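# Hang the ball-filled shallow basket on the stand's peg

## Task

Lift the shallow basket by its cord handle and hang it from the peg on the stand; the task counts as done only if every ball is still inside the basket at the end, with nothing left off the table and the basket staying hung once the robot lets go.

## Robot and tools

Robot. Two arms, left_arm and right_arm, each ending in a two-finger gripper. Calibrated base positions in the scene frame: left_arm at (-0.002, +0.246, +0.012) m, quat_wxyz (+1.000, 0, 0, -0.010); right_arm at (+0.026, -0.339, +0.021) m, quat_wxyz (+1.000, 0, 0, -0.007). A gripper's fingers extend along its own +z axis and close along its y axis. end_effector_position marks the spot between the finger pads, roughly 1 cm short of the tips. Joint ranges in rad, base to gripper: waist -2.618 to 3.054, shoulder 0.000 to 3.142, elbow 0.000 to 3.142 (fully straight at 2.901), wrist pitch -1.571 to 1.571, wrist yaw -1.571 to 1.571, wrist roll -2.094 to 2.094. A two-camera stand is fixed behind the arms.

Frames. Scene frame: origin at table-top height, halfway between the nominal bases; +x points out over the table, +y toward left_arm (arm names do not match image sides), +z up. Each arm reports its hand pose, velocities, Hand target and wrist-camera pose in its own base frame. Fixed cameras and the table use the scene frame. Command offsets run along the axes of that arm's current Hand target.

Row format (shared by execute_actions and move). One row is a single list of 14 numbers, each in [-1, 1], covering both arms even if one stays still: dx, dy, dz, rx, ry, rz, opening for left_arm, then the same seven for right_arm. The six pose numbers are an offset, not a pose: they are measured from the arm's Hand target as it stood when the action or move began. Scale: 1.0 equals 0.6 m of travel or 180 degrees of turn; rx, ry, rz make up one rotation vector. Opening is absolute: +1 fully open (0.094 m), -1 closed. Six zeros re-request the current Hand target; to leave a gripper unchanged, resend its current opening, since 0 means half open.

execute_actions(actions, cameras). actions is a list of actions; each action is a table of at most 15 rows, one per 1/30 s step; a short table repeats its final row to fill 15 steps. All rows in one action count from the same starting Hand target, but the next action starts from the updated one, so repeating an offset keeps moving. An empty list returns images and the full status. cameras: list of names, ["all"], or [] for none.

move(target, speed, blend, opening_speed, grip_force, blocking, cameras). target is one 14-number row or a list of up to 15 rows; every row is an offset from the Hand targets at the move's start, not from the previous row. Grippers travel in straight lines, all finishing together, at least 0.5 s and at most 10 s overall. speed: m/s per arm path, 0.002 to 2.9 (default 0.25), rotation capped at twice that in rad/s; one value or one per target. blend: corner rounding in m for a list (0 = full stop at each). opening_speed: rate of the commanded opening on the -1..+1 scale per second, at least 0.2; use it to close gently. grip_force: newtons per pad, 10 to 50, one value or one per arm; persists; lower forces close slowly. blocking=false returns after about 0.5 s while the move continues. Moves ignore obstacles and the other arm, grippers lag and overshoot more when fast, and a path near an arm's own base can flip its shoulder posture, so route around it.

wait(seconds 0 to 10) lets the scene run holding the last commands. stop() brakes a running move. zoom_image(camera, region[x0,y0,x1,y1]) enlarges part of the newest image from cam_high, cam_low, cam_left_wrist or cam_right_wrist (each 672x504), region no more than 504 by 504 px. finished_scene(scene) ends the current scene (integer scene number); it is final, so only call it when the basket hangs with all balls in it and stays so without the robot.

Results. Per arm: end_effector_position (m) and end_effector_quat_wxyz in base frame (may be off a few cm), Hand target (last command after clipping; next offsets start here), Joint positions (last entry is measured finger gap in m), Joint velocities (may say within noise), Joint torques (include own weight, offsets and noise; entries 1 to 3 wrap at ±28 N m), grip_measured (opening on the command scale; reads slightly wide when empty, narrower than a squeezed part), Tool commands. move adds a line giving the ending: done (within 10 mm and 2 degrees), off_target, moving, held, fault; limits=paced means a pose was clipped, limits=held means steps were withheld. Neither done nor off_target tells you about contact. MOTOR HOT appears near 75 °C; OVER-TEMPERATURE FAULT at 90 °C folds that arm away for good.

Motion notes. Each step, orientation commands are clipped to 40 degrees from the measured orientation. Grippers often rest a few cm short of the command from friction or load; a new move, even all zeros, asks again, or send the missing distance. A blocked arm keeps pushing until you command its target back past the gripper. Close slowly on fragile items; to release, command an opening well above grip_measured.

Avoid: arms or grippers touching each other (a clearance check does not guard grippers, housings or wrist cameras), a gripper closing on the other arm's fingers, fast hits on the table, stand or heavy objects, strain on wrist camera cables, dropping the basket or spilling balls, anything leaving the table, letting go of something still moving, and heating motors by holding loads at full stretch or pushing at unreachable poses. Loose objects may be nudged at random, so recheck ball positions before finishing.

Each tool is called as name([rows], argument=value, ...), one row to a line, values as JSON.

## Session

execute_actions(actions=[])

Scene clock: 0.00 s.
left_arm: end_effector_position=(+0.4042, +0.0118, +0.1243) grip_measured=+1.000 end_effector_quat_wxyz=(+0.631, -0.032, +0.773, +0.058) | right_arm: end_effector_position=(+0.4089, -0.0214, +0.1077) grip_measured=+1.000 end_effector_quat_wxyz=(+0.600, +0.074, +0.795, -0.056)
Joint positions: left_arm=[-0.055 1.567 0.35 1.016 -0.184 0.013 0.094] | right_arm=[0.04 1.59 0.397 0.91 0.216 0.063 0.094]
Joint velocities: within noise
Joint torques (N m): no reading
Heat: left arm: 31 °C; right arm: 33 °C.
Hand target: left_arm +0.4071, +0.0118, +0.1353; +0.644, -0.034, +0.762, +0.057 | right_arm +0.4123, -0.0216, +0.1187; +0.613, +0.076, +0.785, -0.055
Tool commands: left_gripper/opening=+1.0 right_gripper/opening=+1.0
camera_calibration:
cam_left_wrist: T_world_to_cam=[[0.0673055, -0.985154, -0.157928, 0.00645794], [-0.773463, 0.0484696, -0.631986, 0.398027], [0.630258, 0.164688, -0.758718, -0.0588704], [0, 0, 0, 1]] pos_world=[0.344528, -0.00323493, 0.207902]
cam_right_wrist: T_world_to_cam=[[-0.267352, -0.958028, -0.103467, 0.099331], [-0.784512, 0.278754, -0.553928, 0.389387], [0.559521, -0.0669224, -0.82611, -0.0412862], [0, 0, 0, 1]] pos_world=[0.355135, -0.0161441, 0.191863]

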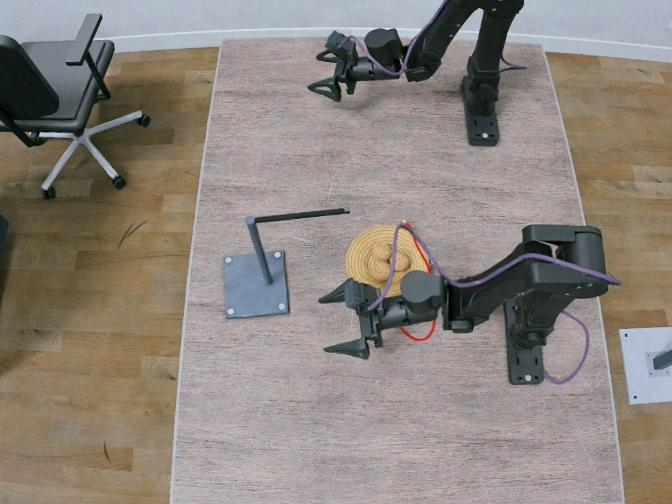

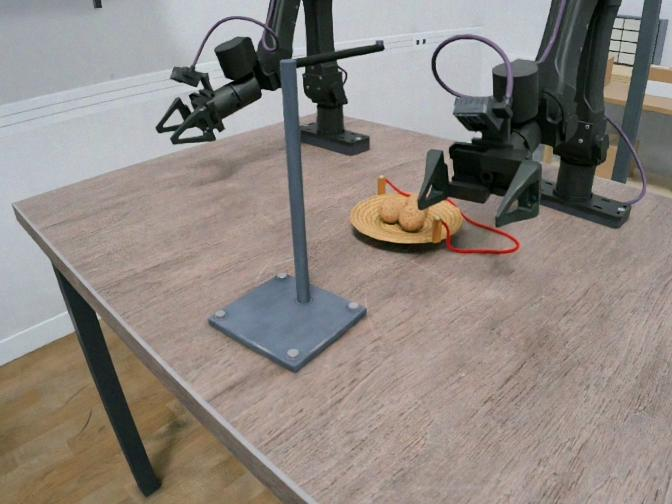

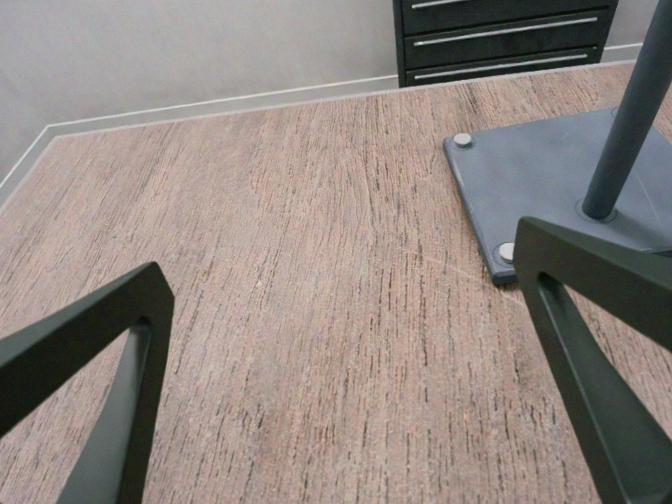

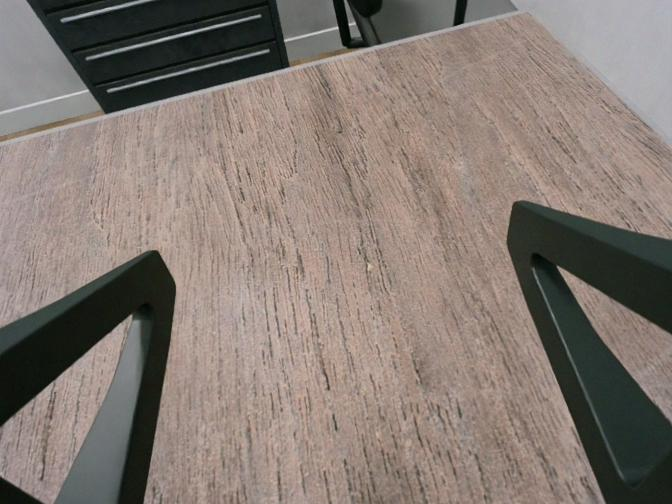

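move(target=[-0.288,-0.228,-0.4145,0.2532,0.2545,0.1596,1,-0.2245,0.044,-0.244,-0.359,-0.0437,-0.062,1], cameras=["all"])

Scene clock: 4.93 s.
left_arm: end_effector_position=(+0.2096, -0.1559, +0.3331) grip_measured=+1.000 end_effector_quat_wxyz=(+0.248, +0.369, +0.891, -0.095) | right_arm: end_effector_position=(+0.3087, +0.0251, +0.2708) grip_measured=+1.000 end_effector_quat_wxyz=(+0.594, -0.316, +0.668, +0.319)
Joint positions: left_arm=[-0.581 1.311 1.836 -1.564 0.09 0.179 0.094] | right_arm=[-0.538 1.234 0.863 -0.376 -1.437 -0.691 0.094]
Joint torques (N m): left_arm=[-0.39 -2.84 7.17 1.38 0.14 -0.1] | right_arm=[-0.58 -4.79 9.17 0.99 -0.62 -0.16]
Heat: left arm: 31 °C; right arm: 34 °C.
Hand target: left_arm +0.2101, -0.1598, +0.3406; +0.239, +0.370, +0.892, -0.099 | right_arm +0.3096, +0.0235, +0.2850; +0.600, -0.339, +0.654, +0.311
Off the commanded pose: left_arm 0.009 m, 1 deg | right_arm 0.014 m, 3 deg.
joint read past its limit (left arm) — joint 4 (wrist pitch), lower limit.
joint sent to its limit (left arm) — joint 4 (wrist pitch), lower limit. The joint targets still meet the commanded pose.
move: off_target (right_arm)
camera_calibration:
cam_left_wrist: T_world_to_cam=[[-0.782094, -0.621364, -0.0472773, 0.0851166], [-0.621202, 0.771379, 0.138139, 0.211949], [-0.049366, 0.137407, -0.989284, 0.464763], [0, 0, 0, 1]] pos_world=[0.221176, -0.174466, 0.434528]
cam_right_wrist: T_world_to_cam=[[0.748868, -0.641241, -0.167353, -0.170377], [-0.553882, -0.466943, -0.689332, 0.37231], [0.363884, 0.608913, -0.70485, 0.163188], [0, 0, 0, 1]] pos_world=[0.274424, -0.0347722, 0.343155]

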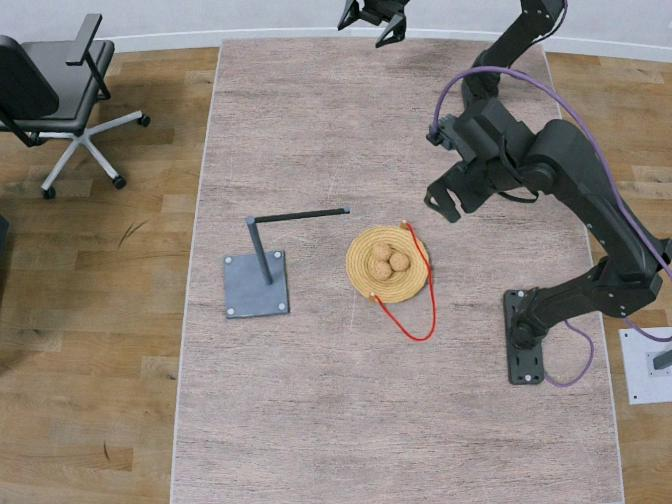

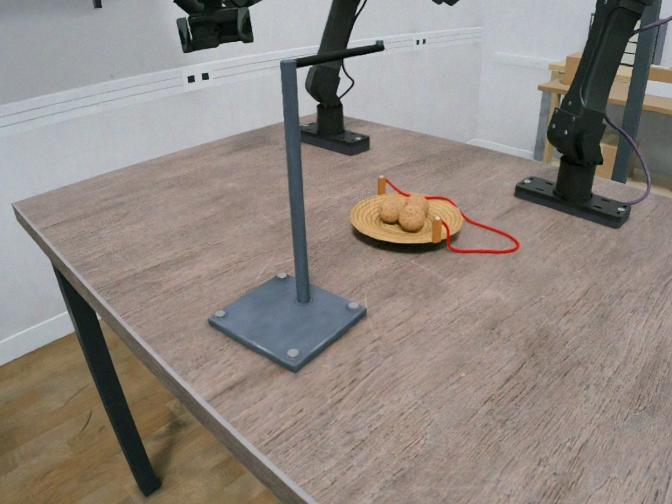

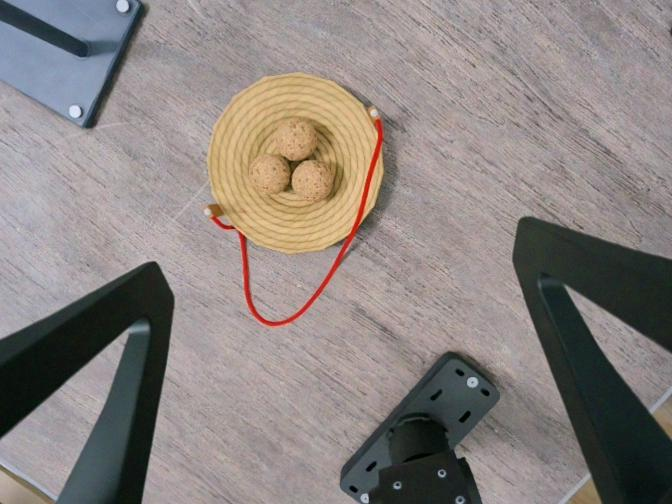

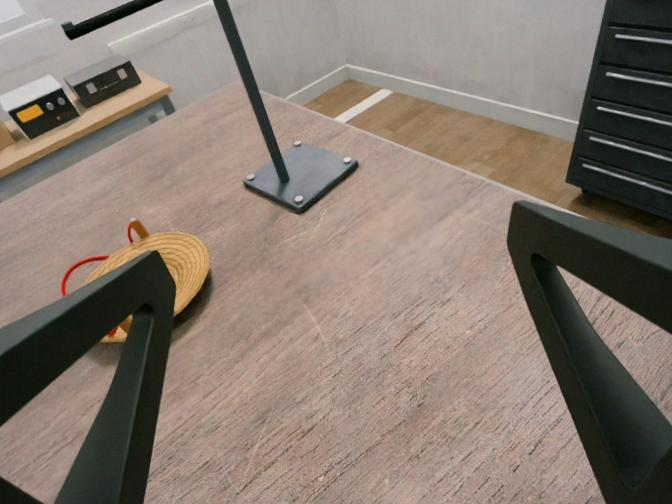

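zoom_image(camera="cam_left_wrist", region=[190, 80, 430, 350])

zoom_image(camera="cam_low", region=[340, 160, 530, 270])

Scaled by 1.867.

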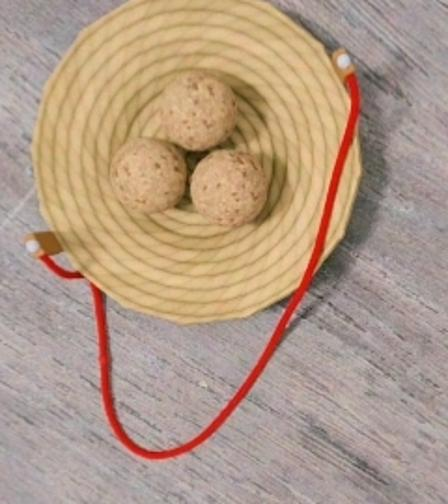

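Scaled by 2.653.

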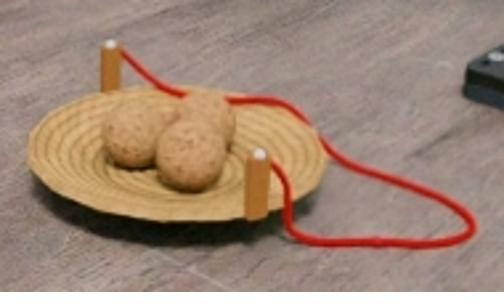

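move(target=[0.316,0.130,0.241,0.0857,0.1516,0.32,0,0,0,0,0,0,0,1], cameras=["cam_high","cam_left_wrist"])

Scene clock: 9.37 s.
left_arm: end_effector_position=(+0.2007, -0.0406, +0.1238) grip_measured=+0.003 end_effector_quat_wxyz=(+0.003, +0.787, +0.618, +0.004) | right_arm: end_effector_position=(+0.3086, +0.0251, +0.2708) grip_measured=+1.000 end_effector_quat_wxyz=(+0.594, -0.316, +0.668, +0.319)
Joint positions: left_arm=[-0.206 1.305 1.069 -1.326 -0.002 1.604 0.047] | right_arm=[-0.538 1.234 0.863 -0.376 -1.437 -0.692 0.094]
Joint torques (N m): left_arm=[0.44 -3.73 4.83 0.5 0.02 0.12] | right_arm=[-0.38 -5.26 8.94 1.06 -0.62 -0.17]
Heat: left arm: 31 °C; right arm: 35 °C.
Hand target: left_arm +0.2004, -0.0397, +0.1206; +0.000, +0.788, +0.615, +0.000 | right_arm +0.3095, +0.0238, +0.2849; +0.607, -0.333, +0.652, +0.310 (not the last commanded pose)
Off the commanded pose: left_arm 0.003 m, 1 deg | right_arm 0.014 m, 3 deg.
move: off_target (right_arm)
camera_calibration:
cam_left_wrist: T_world_to_cam=[[-0.936454, 0.349992, 0.0236417, 0.201515], [0.287165, 0.726154, 0.624689, -0.0980352], [0.201469, 0.591782, -0.780516, 0.183741], [0, 0, 0, 1]] pos_world=[0.179843, -0.108074, 0.19989]
Images, in order (width x height): cam_high 672x504, cam_left_wrist 672x504.

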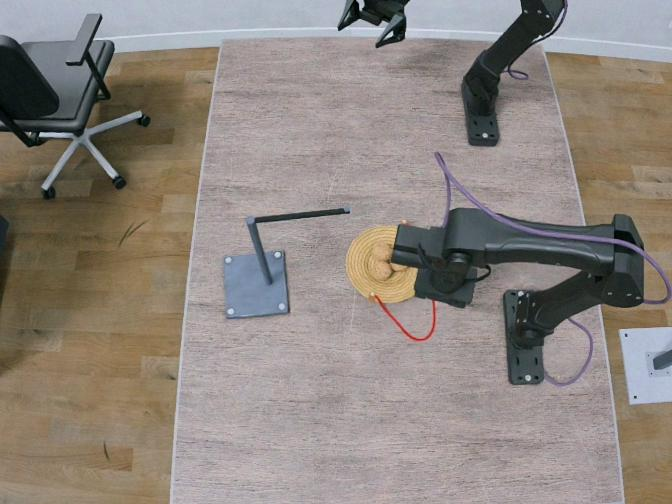

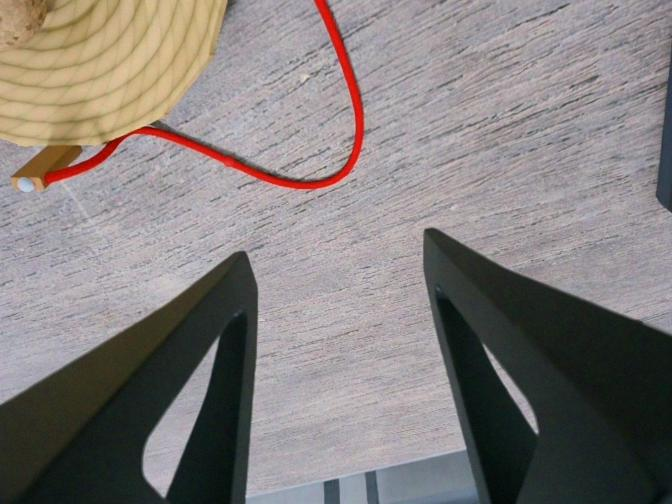

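move(target=[-0.007,-0.021,0.183,0,0,0,-0.3,0,0,0,0,0,0,1], speed=0.1, cameras=["cam_low","cam_left_wrist"])

Scene clock: 12.40 s.
left_arm: end_effector_position=(+0.1890, -0.0395, +0.0141) grip_measured=-0.297 end_effector_quat_wxyz=(+0.002, +0.789, +0.615, +0.004) | right_arm: end_effector_position=(+0.3086, +0.0251, +0.2708) grip_measured=+1.000 end_effector_quat_wxyz=(+0.594, -0.316, +0.668, +0.319)
Joint positions: left_arm=[-0.214 1.361 0.66 -0.86 -0.003 1.603 0.033] | right_arm=[-0.538 1.234 0.863 -0.376 -1.437 -0.692 0.094]
Joint torques (N m): left_arm=[-0.42 -3.45 4.4 0.54 0.03 -0.07] | right_arm=[-0.55 -5.37 8.85 0.95 -0.57 -0.17]
Heat: left arm: 31 °C; right arm: 35 °C.
Hand target: left_arm +0.1870, -0.0407, +0.0107; +0.000, +0.788, +0.615, +0.000 | right_arm +0.3095, +0.0238, +0.2849; +0.607, -0.333, +0.652, +0.310
Off the commanded pose: left_arm 0.004 m, 1 deg | right_arm 0.014 m, 3 deg.
move: off_target (right_arm)
camera_calibration:
cam_left_wrist: T_world_to_cam=[[-0.933896, 0.356797, 0.0230886, 0.192603], [0.291863, 0.723449, 0.625649, -0.0279615], [0.206526, 0.59103, -0.779763, 0.0988019], [0, 0, 0, 1]] pos_world=[0.167627, -0.106886, 0.0900892]
Images, in order (width x height): cam_low 672x504, cam_left_wrist 672x504.

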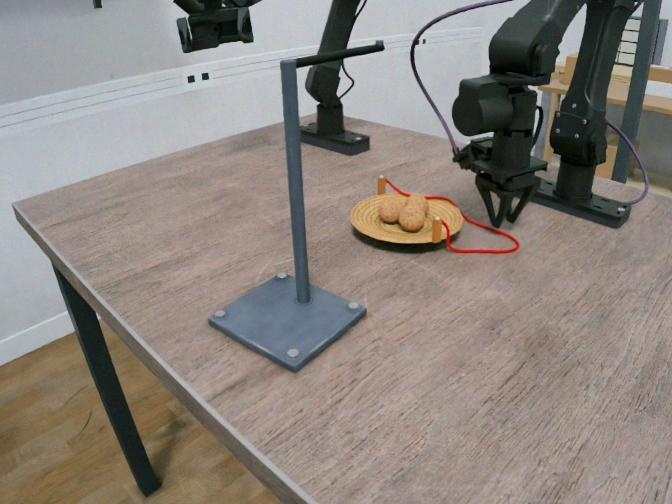

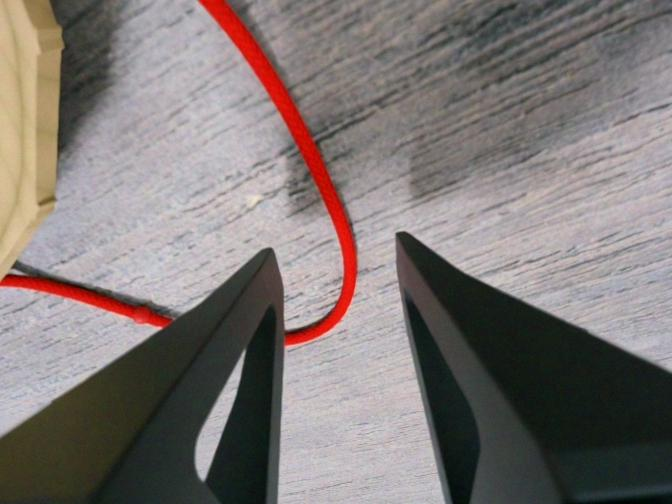

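move(target=[-0.026,0.012,0.0285,0,0,0,-0.2,0,0,0,0,0,0,1], speed=0.03, cameras=["cam_left_wrist"])

Scene clock: 14.07 s.
left_arm: end_effector_position=(+0.1932, -0.0566, -0.0024) grip_measured=-0.203 end_effector_quat_wxyz=(+0.003, +0.789, +0.614, +0.005) | right_arm: end_effector_position=(+0.3086, +0.0251, +0.2708) grip_measured=+1.000 end_effector_quat_wxyz=(+0.594, -0.316, +0.668, +0.319)
Joint positions: left_arm=[-0.294 1.433 0.642 -0.769 -0.005 1.525 0.037] | right_arm=[-0.538 1.234 0.863 -0.376 -1.437 -0.692 0.094]
Joint torques (N m): left_arm=[-0.43 -3.85 4.01 0.55 0.05 -0.06] | right_arm=[-0.49 -5.12 8.9 1.08 -0.55 -0.14]
Heat: left arm: 31 °C; right arm: 35 °C.
Hand target: left_arm +0.1903, -0.0576, -0.0063; +0.000, +0.788, +0.615, +0.000 | right_arm +0.3095, +0.0238, +0.2849; +0.607, -0.333, +0.652, +0.310
Off the commanded pose: left_arm 0.005 m, 1 deg | right_arm 0.014 m, 3 deg.
move: off_target (right_arm)
camera_calibration:
cam_left_wrist: T_world_to_cam=[[-0.933703, 0.35744, 0.020871, 0.203029], [0.290928, 0.723399, 0.626143, -0.00631801], [0.20871, 0.590703, -0.779429, 0.0947808], [0, 0, 0, 1]] pos_world=[0.171625, -0.123987, 0.0735935]
Images, in order (width x height): cam_left_wrist 672x504.

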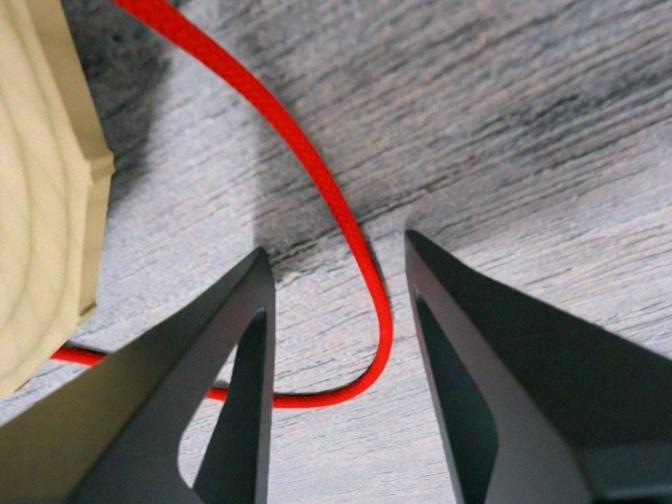

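move([
  [0,-0.004,0,0,0,0,-0.5,0,0,0,0,0,0,1],
  [-0.026,0.010,0.002,0,0,0,-0.5,0,0,0,0,0,0,1],
], speed=0.03, cameras=["cam_left_wrist"])

Scene clock: 16.40 s.
left_arm: end_effector_position=(+0.1916, -0.0608, -0.0031) grip_measured=-0.498 end_effector_quat_wxyz=(-0.014, +0.786, +0.618, +0.022) | right_arm: end_effector_position=(+0.3086, +0.0251, +0.2708) grip_measured=+1.000 end_effector_quat_wxyz=(+0.594, -0.316, +0.668, +0.319)
Joint positions: left_arm=[-0.359 1.446 0.649 -0.775 -0.052 1.449 0.024] | right_arm=[-0.538 1.234 0.863 -0.376 -1.437 -0.692 0.094]
Joint torques (N m): left_arm=[-1.02 -2.51 5.42 0.68 0.53 -0.06] | right_arm=[-0.43 -5.03 9.05 1.06 -0.59 -0.13]
Heat: left arm: 31 °C; right arm: 35 °C.
Hand target: left_arm +0.1922, -0.0742, -0.0075; +0.000, +0.788, +0.615, +0.000 | right_arm +0.3095, +0.0238, +0.2849; +0.607, -0.333, +0.652, +0.310
Off the commanded pose: left_arm 0.014 m, 3 deg | right_arm 0.014 m, 3 deg.
move: off_target (left_arm, right_arm)
camera_calibration:
cam_left_wrist: T_world_to_cam=[[-0.937528, 0.346349, 0.0329178, 0.203131], [0.280127, 0.695373, 0.661805, -0.00187336], [0.206325, 0.629682, -0.748953, 0.0999249], [0, 0, 0, 1]] pos_world=[0.170349, -0.131972, 0.0693923]
Images, in order (width x height): cam_left_wrist 672x504.

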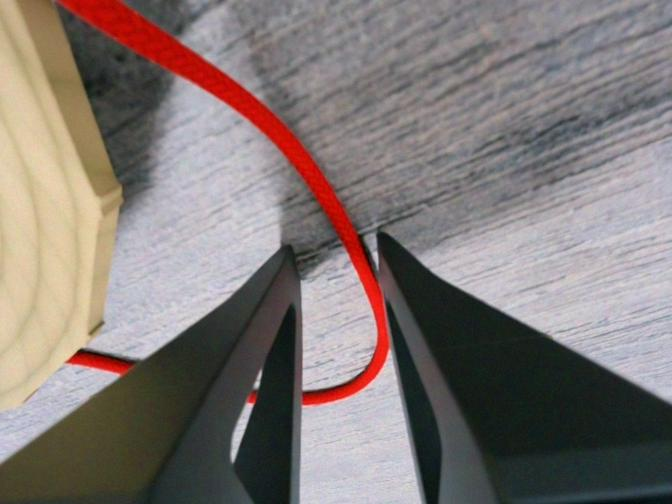

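move(target=[0,0,-0.012,0,0,0,-0.5,0,0,0,0,0,0,1], speed=0.03, cameras=["cam_left_wrist"])

Scene clock: 17.43 s.
left_arm: end_effector_position=(+0.1906, -0.0648, -0.0027) grip_measured=-0.498 end_effector_quat_wxyz=(-0.010, +0.787, +0.616, +0.015) | right_arm: end_effector_position=(+0.3086, +0.0251, +0.2708) grip_measured=+1.000 end_effector_quat_wxyz=(+0.594, -0.316, +0.668, +0.319)
Joint positions: left_arm=[-0.364 1.446 0.651 -0.777 -0.035 1.449 0.024] | right_arm=[-0.538 1.234 0.863 -0.376 -1.437 -0.692 0.094]
Joint torques (N m): left_arm=[-0.68 -3.85 6.84 0.33 0.38 -0.05] | right_arm=[-0.4 -4.9 8.92 1 -0.63 -0.23]
Heat: left arm: 31 °C; right arm: 35 °C.
Hand target: left_arm +0.1923, -0.0742, -0.0003; +0.000, +0.788, +0.615, +0.000 | right_arm +0.3095, +0.0238, +0.2849; +0.607, -0.333, +0.652, +0.310
Off the commanded pose: left_arm 0.010 m, 2 deg | right_arm 0.014 m, 3 deg.
move: off_target (right_arm)
camera_calibration:
cam_left_wrist: T_world_to_cam=[[-0.935647, 0.35143, 0.0325922, 0.203456], [0.28718, 0.704386, 0.649128, 0.000136051], [0.205165, 0.616715, -0.75998, 0.10229], [0, 0, 0, 1]] pos_world=[0.169337, -0.13468, 0.0710192]
Images, in order (width x height): cam_left_wrist 672x504.

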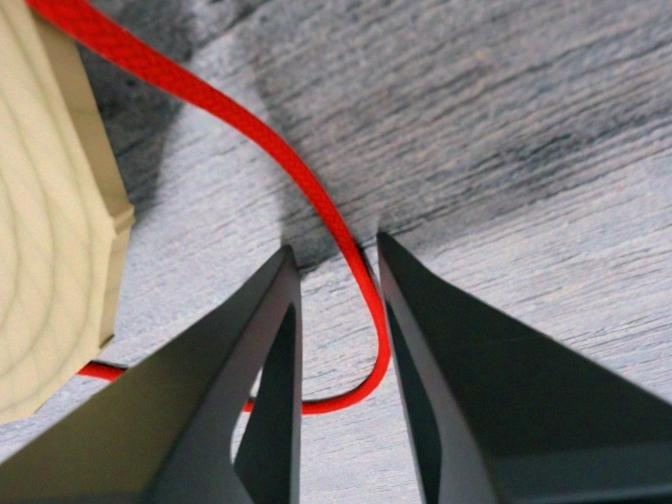

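move([
  [0,0,-0.02,0,0,0,-0.5,0,0,0,0,0,0,1],
  [0,0.003,-0.001,0,0,0,-0.5,0,0,0,0,0,0,1],
], speed=0.03, cameras=["cam_left_wrist"])

Scene clock: 19.33 s.
left_arm: end_effector_position=(+0.1923, -0.0695, +0.0011) grip_measured=-0.498 end_effector_quat_wxyz=(-0.006, +0.788, +0.616, +0.006) | right_arm: end_effector_position=(+0.3086, +0.0251, +0.2708) grip_measured=+1.000 end_effector_quat_wxyz=(+0.594, -0.316, +0.668, +0.319)
Joint positions: left_arm=[-0.367 1.453 0.675 -0.797 -0.017 1.449 0.024] | right_arm=[-0.538 1.234 0.863 -0.376 -1.437 -0.692 0.094]
Joint torques (N m): left_arm=[-0.44 -3.99 5.35 0.52 0.17 -0.05] | right_arm=[-0.5 -5.05 9.18 1.05 -0.57 -0.16]
Heat: left arm: 31 °C; right arm: 35 °C.
Hand target: left_arm +0.1939, -0.0747, +0.0002; +0.000, +0.789, +0.615, +0.000 | right_arm +0.3095, +0.0238, +0.2849; +0.607, -0.333, +0.652, +0.310
Off the commanded pose: left_arm 0.006 m, 1 deg | right_arm 0.014 m, 3 deg.
move: off_target (right_arm)
camera_calibration:
cam_left_wrist: T_world_to_cam=[[-0.934524, 0.3541, 0.0357417, 0.206604], [0.294907, 0.714238, 0.634739, -0.000249508], [0.199233, 0.60372, -0.771899, 0.108002], [0, 0, 0, 1]] pos_world=[0.171633, -0.138183, 0.076141]
Images, in order (width x height): cam_left_wrist 672x504.

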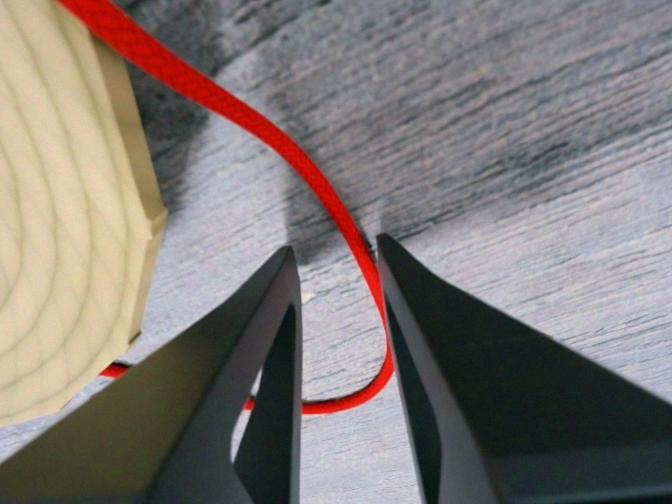

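move(target=[0,-0.006,-0.04,0,0,0,-0.4,0,0,0,0,0,0,1], speed=0.06, cameras=["cam_left_wrist"])

Scene clock: 20.60 s.
left_arm: end_effector_position=(+0.1821, -0.0656, +0.0125) grip_measured=-0.402 end_effector_quat_wxyz=(-0.025, +0.788, +0.615, -0.005) | right_arm: end_effector_position=(+0.3086, +0.0251, +0.2708) grip_measured=+1.000 end_effector_quat_wxyz=(+0.594, -0.316, +0.668, +0.319)
Joint positions: left_arm=[-0.367 1.427 0.704 -0.895 -0.017 1.449 0.028] | right_arm=[-0.538 1.234 0.863 -0.376 -1.437 -0.692 0.094]
Joint torques (N m): left_arm=[-0.57 -7.45 7.46 0.25 0.17 -0.06] | right_arm=[-0.62 -5.11 8.92 0.99 -0.55 -0.14]
Heat: left arm: 31 °C; right arm: 35 °C.
Hand target: left_arm +0.1904, -0.0737, +0.0242; +0.000, +0.789, +0.615, +0.000 | right_arm +0.3095, +0.0238, +0.2849; +0.607, -0.333, +0.652, +0.310
Off the commanded pose: left_arm 0.017 m, 3 deg | right_arm 0.014 m, 3 deg.
move: off_target (left_arm, right_arm)
camera_calibration:
cam_left_wrist: T_world_to_cam=[[-0.932198, 0.353188, 0.0791564, 0.194322], [0.320638, 0.704347, 0.633314, -0.0125777], [0.167925, 0.615754, -0.769836, 0.122955], [0, 0, 0, 1]] pos_world=[0.164532, -0.135483, 0.0872391]
Images, in order (width x height): cam_left_wrist 672x504.

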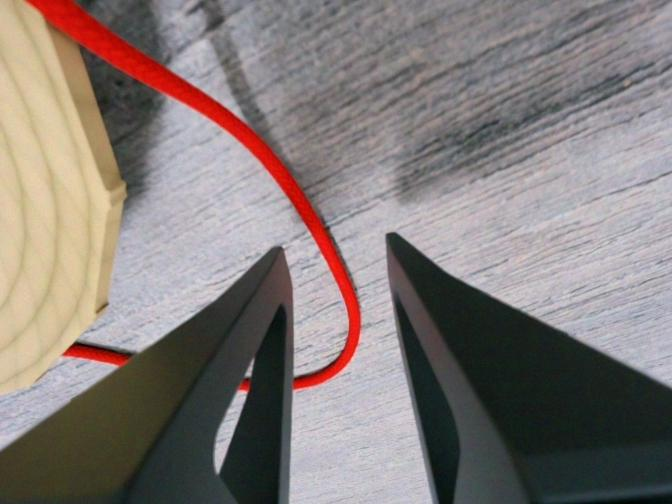

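wait(seconds=0.1, cameras=["cam_low","cam_right_wrist","cam_high"])

zoom_image(camera="cam_low", region=[340, 100, 640, 280])

Scene clock: 20.90 s.
left_arm: end_effector_position=(+0.1820, -0.0656, +0.0125) grip_measured=-0.402 end_effector_quat_wxyz=(-0.025, +0.788, +0.615, -0.005) | right_arm: end_effector_position=(+0.3086, +0.0251, +0.2708) grip_measured=+1.000 end_effector_quat_wxyz=(+0.594, -0.316, +0.668, +0.319)
Joint positions: left_arm=[-0.367 1.427 0.704 -0.896 -0.017 1.449 0.028] | right_arm=[-0.538 1.234 0.863 -0.376 -1.437 -0.692 0.094]
Joint torques (N m): left_arm=[-0.57 -7.45 7.45 0.23 0.17 -0.06] | right_arm=[-0.43 -4.7 8.84 1.02 -0.63 -0.12]
Heat: left arm: 31 °C; right arm: 35 °C.
Hand target: left_arm +0.1904, -0.0737, +0.0242; +0.000, +0.789, +0.615, +0.000 | right_arm +0.3095, +0.0238, +0.2849; +0.607, -0.333, +0.652, +0.310
Tool commands: left_gripper/opening=-0.4 right_gripper/opening=+1.0
Off the commanded pose: left_arm 0.017 m, 3 deg | right_arm 0.014 m, 3 deg.
wait: 0.10 s; at rest from the start
camera_calibration:
cam_right_wrist: T_world_to_cam=[[0.748858, -0.641249, -0.167365, -0.17037], [-0.553896, -0.466931, -0.689329, 0.372313], [0.363884, 0.608913, -0.70485, 0.163188], [0, 0, 0, 1]] pos_world=[0.274424, -0.0347721, 0.343155]
Images, in order (width x height): cam_high 672x504, cam_low 672x504, cam_right_wrist 672x504.

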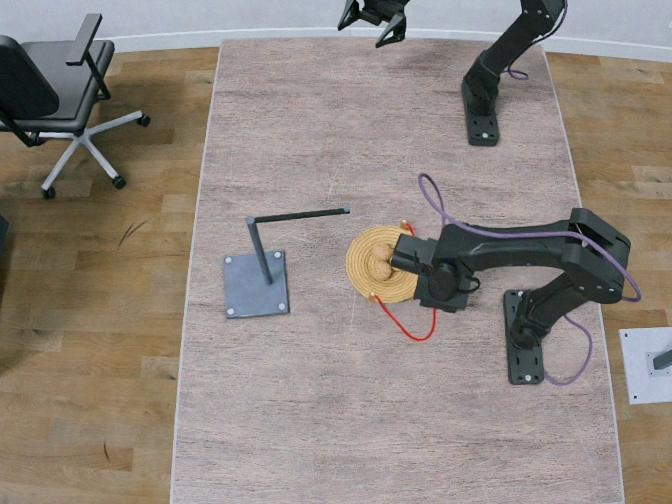

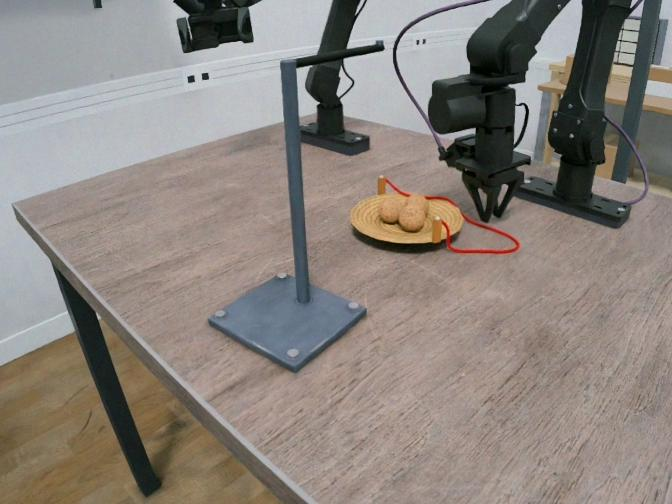

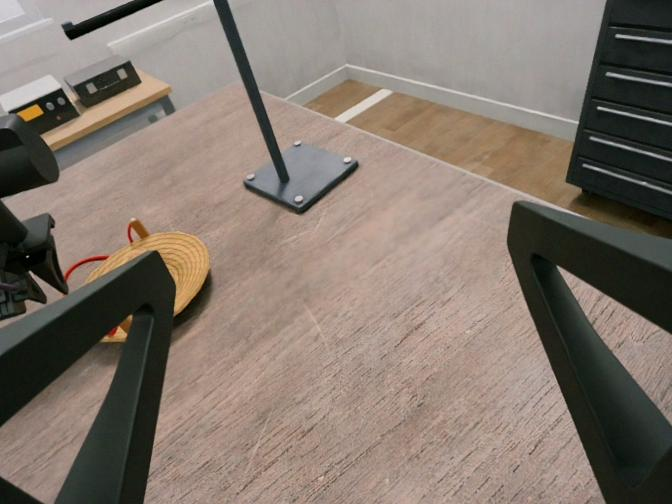

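Scaled by 1.680.

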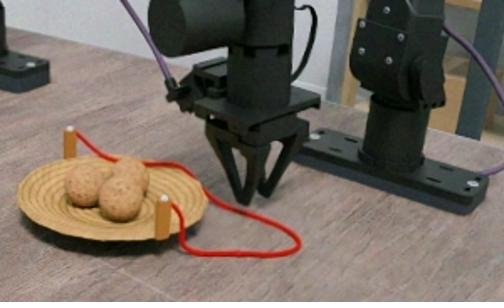

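move(target=[0.001,0.006,0.015,0,0,0,-0.4,0,0,0,0,0,0,1], speed=0.06, cameras=["cam_left_wrist"])

Scene clock: 22.27 s.
left_arm: end_effector_position=(+0.1881, -0.0680, +0.0123) grip_measured=-0.402 end_effector_quat_wxyz=(-0.014, +0.788, +0.615, +0.001) | right_arm: end_effector_position=(+0.3086, +0.0251, +0.2708) grip_measured=+1.000 end_effector_quat_wxyz=(+0.594, -0.316, +0.668, +0.319)
Joint positions: left_arm=[-0.367 1.427 0.704 -0.87 -0.016 1.449 0.028] | right_arm=[-0.538 1.234 0.863 -0.376 -1.437 -0.692 0.094]
Joint torques (N m): left_arm=[-0.21 -4.62 6.38 0.47 0.16 -0.02] | right_arm=[-0.58 -5.08 9.09 1.01 -0.59 -0.13]
Heat: left arm: 31 °C; right arm: 35 °C.
Hand target: left_arm +0.1941, -0.0741, +0.0152; +0.000, +0.789, +0.615, +0.000 | right_arm +0.3095, +0.0238, +0.2849; +0.607, -0.333, +0.652, +0.310
Off the commanded pose: left_arm 0.009 m, 2 deg | right_arm 0.014 m, 3 deg.
move: off_target (right_arm)
camera_calibration:
cam_left_wrist: T_world_to_cam=[[-0.933775, 0.353818, 0.0536418, 0.201378], [0.305594, 0.710382, 0.634011, -0.00953098], [0.186219, 0.608416, -0.771461, 0.119331], [0, 0, 0, 1]] pos_world=[0.168733, -0.137084, 0.0872996]
Images, in order (width x height): cam_left_wrist 672x504.

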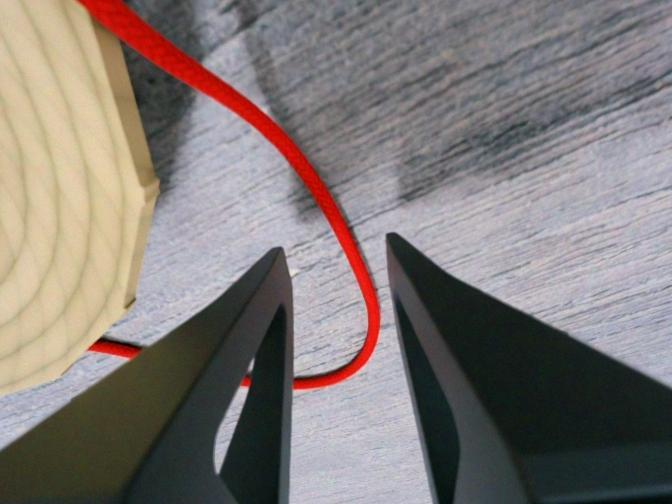

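move(target=[-0.012,0.008,0.026,0,0,0,-0.4,0,0,0,0,0,0,1], speed=0.04, cameras=["cam_left_wrist"])

Scene clock: 23.50 s.
left_arm: end_effector_position=(+0.1990, -0.0786, +0.0028) grip_measured=-0.402 end_effector_quat_wxyz=(-0.001, +0.789, +0.614, +0.009) | right_arm: end_effector_position=(+0.3086, +0.0251, +0.2708) grip_measured=+1.000 end_effector_quat_wxyz=(+0.594, -0.316, +0.668, +0.319)
Joint positions: left_arm=[-0.394 1.477 0.704 -0.792 -0.016 1.424 0.028] | right_arm=[-0.538 1.234 0.863 -0.376 -1.437 -0.692 0.094]
Joint torques (N m): left_arm=[-0.44 -4.27 4.51 0.56 0.16 -0.06] | right_arm=[-0.75 -5.24 8.98 1.05 -0.63 -0.15]
Heat: left arm: 31 °C; right arm: 35 °C.
Hand target: left_arm +0.1970, -0.0822, -0.0004; +0.000, +0.789, +0.615, +0.000 | right_arm +0.3095, +0.0238, +0.2849; +0.607, -0.333, +0.652, +0.310
Off the commanded pose: left_arm 0.005 m, 1 deg | right_arm 0.014 m, 3 deg.
move: off_target (right_arm)
camera_calibration:
cam_left_wrist: T_world_to_cam=[[-0.933701, 0.357149, 0.0254268, 0.216105], [0.291141, 0.715962, 0.634535, 0.00396711], [0.208419, 0.599869, -0.772476, 0.111302], [0, 0, 0, 1]] pos_world=[0.177425, -0.146788, 0.0779659]
Images, in order (width x height): cam_left_wrist 672x504.

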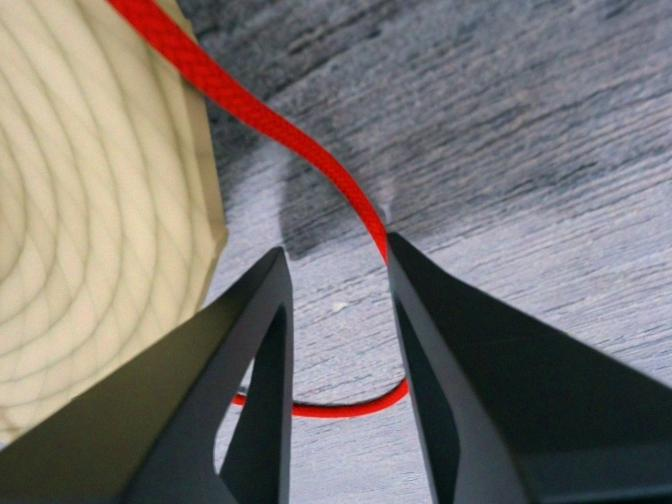

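move([
  [0,0.002,-0.025,0,0,0,-0.4,0,0,0,0,0,0,1],
  [0,-0.018,-0.025,0,0,0,-0.4,0,0,0,0,0,0,1],
], speed=0.04, cameras=["cam_left_wrist"])

Scene clock: 25.17 s.
left_arm: end_effector_position=(+0.1914, -0.0770, +0.0114) grip_measured=-0.402 end_effector_quat_wxyz=(-0.008, +0.789, +0.615, +0.005) | right_arm: end_effector_position=(+0.3086, +0.0251, +0.2708) grip_measured=+1.000 end_effector_quat_wxyz=(+0.594, -0.316, +0.668, +0.319)
Joint positions: left_arm=[-0.402 1.443 0.713 -0.851 -0.016 1.416 0.028] | right_arm=[-0.538 1.234 0.863 -0.376 -1.437 -0.692 0.094]
Joint torques (N m): left_arm=[-0.49 -7.69 3.93 0.31 0.16 -0.09] | right_arm=[-0.61 -5.22 8.73 1.08 -0.65 -0.18]
Heat: left arm: 31 °C; right arm: 35 °C.
Hand target: left_arm +0.1867, -0.0796, +0.0147; +0.000, +0.788, +0.615, +0.000 | right_arm +0.3095, +0.0238, +0.2849; +0.607, -0.333, +0.652, +0.310
Off the commanded pose: left_arm 0.006 m, 1 deg | right_arm 0.014 m, 3 deg.
move: off_target (right_arm)
camera_calibration:
cam_left_wrist: T_world_to_cam=[[-0.933523, 0.356177, 0.0409021, 0.207956], [0.299626, 0.712435, 0.634556, -0.00219443], [0.196874, 0.604628, -0.771794, 0.121201], [0, 0, 0, 1]] pos_world=[0.170928, -0.145787, 0.086429]
Images, in order (width x height): cam_left_wrist 672x504.

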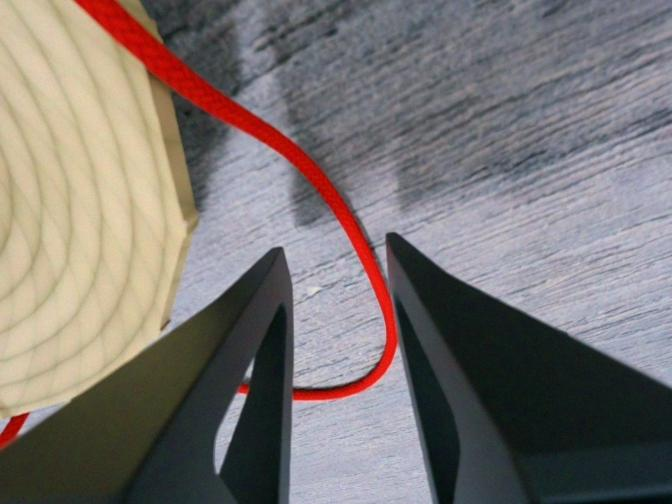

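move(target=[0,0.002,0.034,0,0,0,-0.4,0,0,0,0,0,0,1], speed=0.04, cameras=["cam_left_wrist"])

Scene clock: 26.50 s.
left_arm: end_effector_position=(+0.1912, -0.0770, -0.0018) grip_measured=-0.402 end_effector_quat_wxyz=(+0.000, +0.789, +0.615, +0.009) | right_arm: end_effector_position=(+0.3086, +0.0251, +0.2708) grip_measured=+1.000 end_effector_quat_wxyz=(+0.594, -0.316, +0.668, +0.319)
Joint positions: left_arm=[-0.402 1.453 0.662 -0.77 -0.016 1.416 0.028] | right_arm=[-0.538 1.234 0.863 -0.376 -1.437 -0.692 0.094]
Joint torques (N m): left_arm=[-0.42 -4.03 4.05 0.56 0.16 -0.07] | right_arm=[-0.24 -4.98 8.8 1.08 -0.6 -0.13]
Heat: left arm: 31 °C; right arm: 35 °C.
Hand target: left_arm +0.1877, -0.0798, -0.0058; +0.000, +0.789, +0.615, +0.000 | right_arm +0.3095, +0.0238, +0.2849; +0.607, -0.333, +0.652, +0.310
Off the commanded pose: left_arm 0.006 m, 1 deg | right_arm 0.014 m, 3 deg.
move: off_target (right_arm)
camera_calibration:
cam_left_wrist: T_world_to_cam=[[-0.934096, 0.356376, 0.0214552, 0.208392], [0.288219, 0.717257, 0.634407, 0.0086825], [0.210699, 0.598781, -0.772702, 0.107875], [0, 0, 0, 1]] pos_world=[0.169427, -0.145087, 0.0733755]
Images, in order (width x height): cam_left_wrist 672x504.

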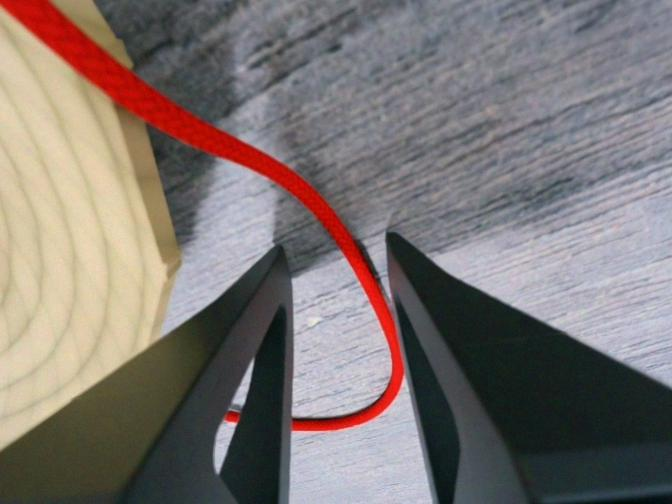

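move(target=[0,0,0.001,0,0,0,-1,0,0,0,0,0,0,1], opening_speed=0.6, cameras=["cam_left_wrist"])

Scene clock: 27.87 s.
left_arm: end_effector_position=(+0.1919, -0.0772, -0.0018) grip_measured=-0.925 end_effector_quat_wxyz=(+0.001, +0.789, +0.615, +0.010) | right_arm: end_effector_position=(+0.3086, +0.0251, +0.2708) grip_measured=+1.000 end_effector_quat_wxyz=(+0.594, -0.316, +0.668, +0.319)
Joint positions: left_arm=[-0.402 1.453 0.662 -0.767 -0.016 1.415 0.004] | right_arm=[-0.538 1.234 0.863 -0.376 -1.437 -0.692 0.094]
Joint torques (N m): left_arm=[-0.42 -3.9 3.93 0.57 0.16 -0.07] | right_arm=[-0.17 -5.44 9.06 1.04 -0.62 -0.12]
Heat: left arm: 31 °C; right arm: 35 °C.
Hand target: left_arm +0.1877, -0.0798, -0.0064; +0.000, +0.788, +0.615, +0.000 | right_arm +0.3095, +0.0238, +0.2849; +0.607, -0.333, +0.652, +0.310
Off the commanded pose: left_arm 0.007 m, 1 deg | right_arm 0.014 m, 3 deg.
move: off_target (right_arm)
camera_calibration:
cam_left_wrist: T_world_to_cam=[[-0.934268, 0.356074, 0.0188114, 0.20911], [0.286422, 0.718, 0.63438, 0.00909264], [0.21238, 0.598069, -0.772792, 0.107511], [0, 0, 0, 1]] pos_world=[0.169927, -0.145286, 0.0733818]
Images, in order (width x height): cam_left_wrist 672x504.

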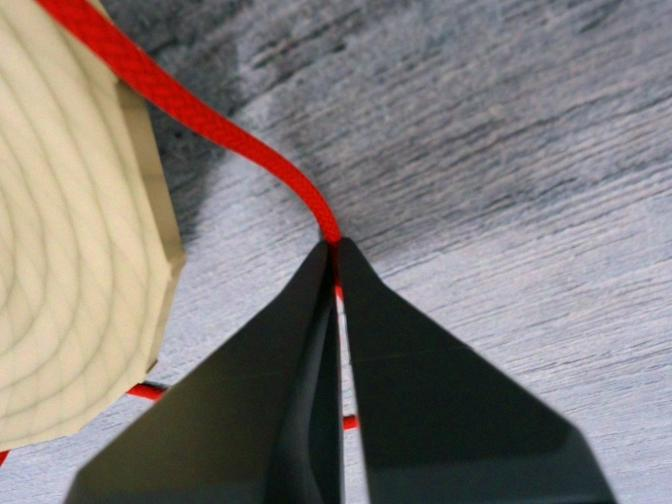

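move([
  [-0.028,0.059,-0.177,0,0,0,-1,0,0,0,0,0,0,1],
  [-0.0825,0.179,-0.343,-0.13,0,0,-1,0,0,0,0,0,0,1],
], blend=0.03, speed=0.1, cameras=["all"])

Scene clock: 31.90 s.
left_arm: end_effector_position=(+0.2741, -0.1487, +0.1765) grip_measured=-0.929 end_effector_quat_wxyz=(+0.121, +0.781, +0.603, +0.111) | right_arm: end_effector_position=(+0.3086, +0.0251, +0.2708) grip_measured=+1.000 end_effector_quat_wxyz=(+0.594, -0.316, +0.668, +0.319)
Joint positions: left_arm=[-0.574 1.442 1.336 -1.159 -0.127 1.272 0.003] | right_arm=[-0.538 1.234 0.863 -0.376 -1.437 -0.692 0.094]
Joint torques (N m): left_arm=[-0.42 -9.33 9.06 1.15 -0.09 -0.1] | right_arm=[-0.54 -5.34 8.88 1.08 -0.58 -0.24]
Heat: left arm: 31 °C; right arm: 35 °C.
Hand target: left_arm +0.2800, -0.1540, +0.1994; +0.160, +0.772, +0.602, +0.125 | right_arm +0.3095, +0.0238, +0.2849; +0.607, -0.333, +0.652, +0.310
Off the commanded pose: left_arm 0.024 m, 5 deg | right_arm 0.014 m, 3 deg.
move: off_target (left_arm, right_arm)
camera_calibration:
cam_left_wrist: T_world_to_cam=[[-0.888375, 0.357861, -0.28762, 0.349784], [0.0961859, 0.757628, 0.64556, -0.0201445], [0.44893, 0.545834, -0.707479, 0.186442], [0, 0, 0, 1]] pos_world=[0.228977, -0.211678, 0.245513]
cam_right_wrist: T_world_to_cam=[[0.748858, -0.641249, -0.167365, -0.17037], [-0.553896, -0.466931, -0.689329, 0.372313], [0.363884, 0.608913, -0.70485, 0.163188], [0, 0, 0, 1]] pos_world=[0.274424, -0.0347721, 0.343155]

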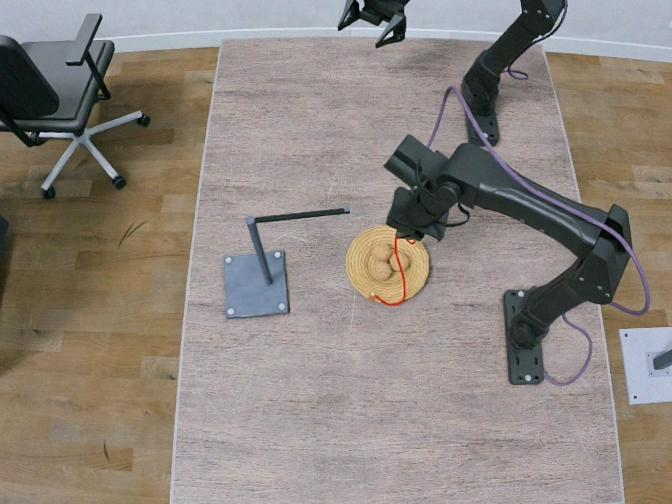

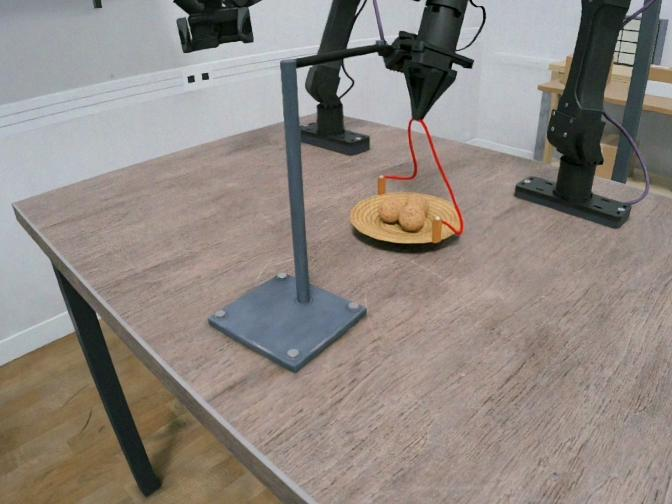

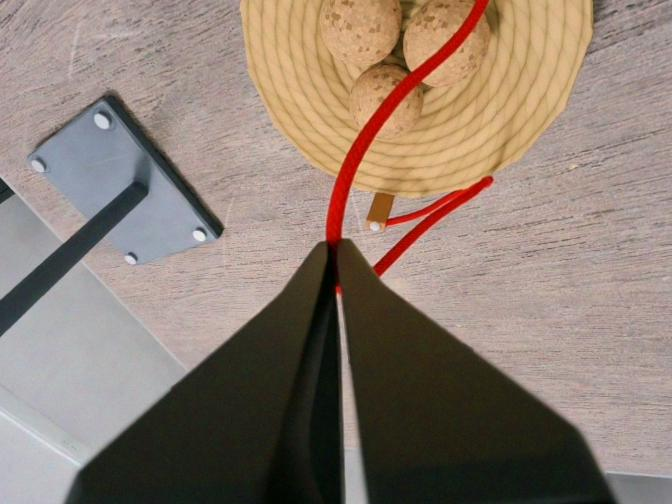

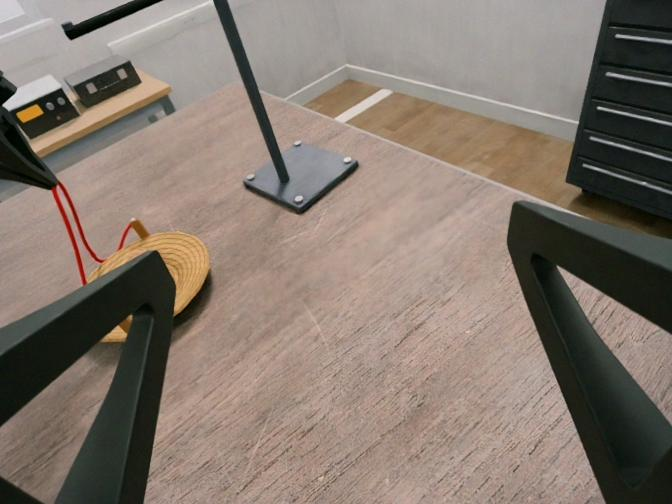

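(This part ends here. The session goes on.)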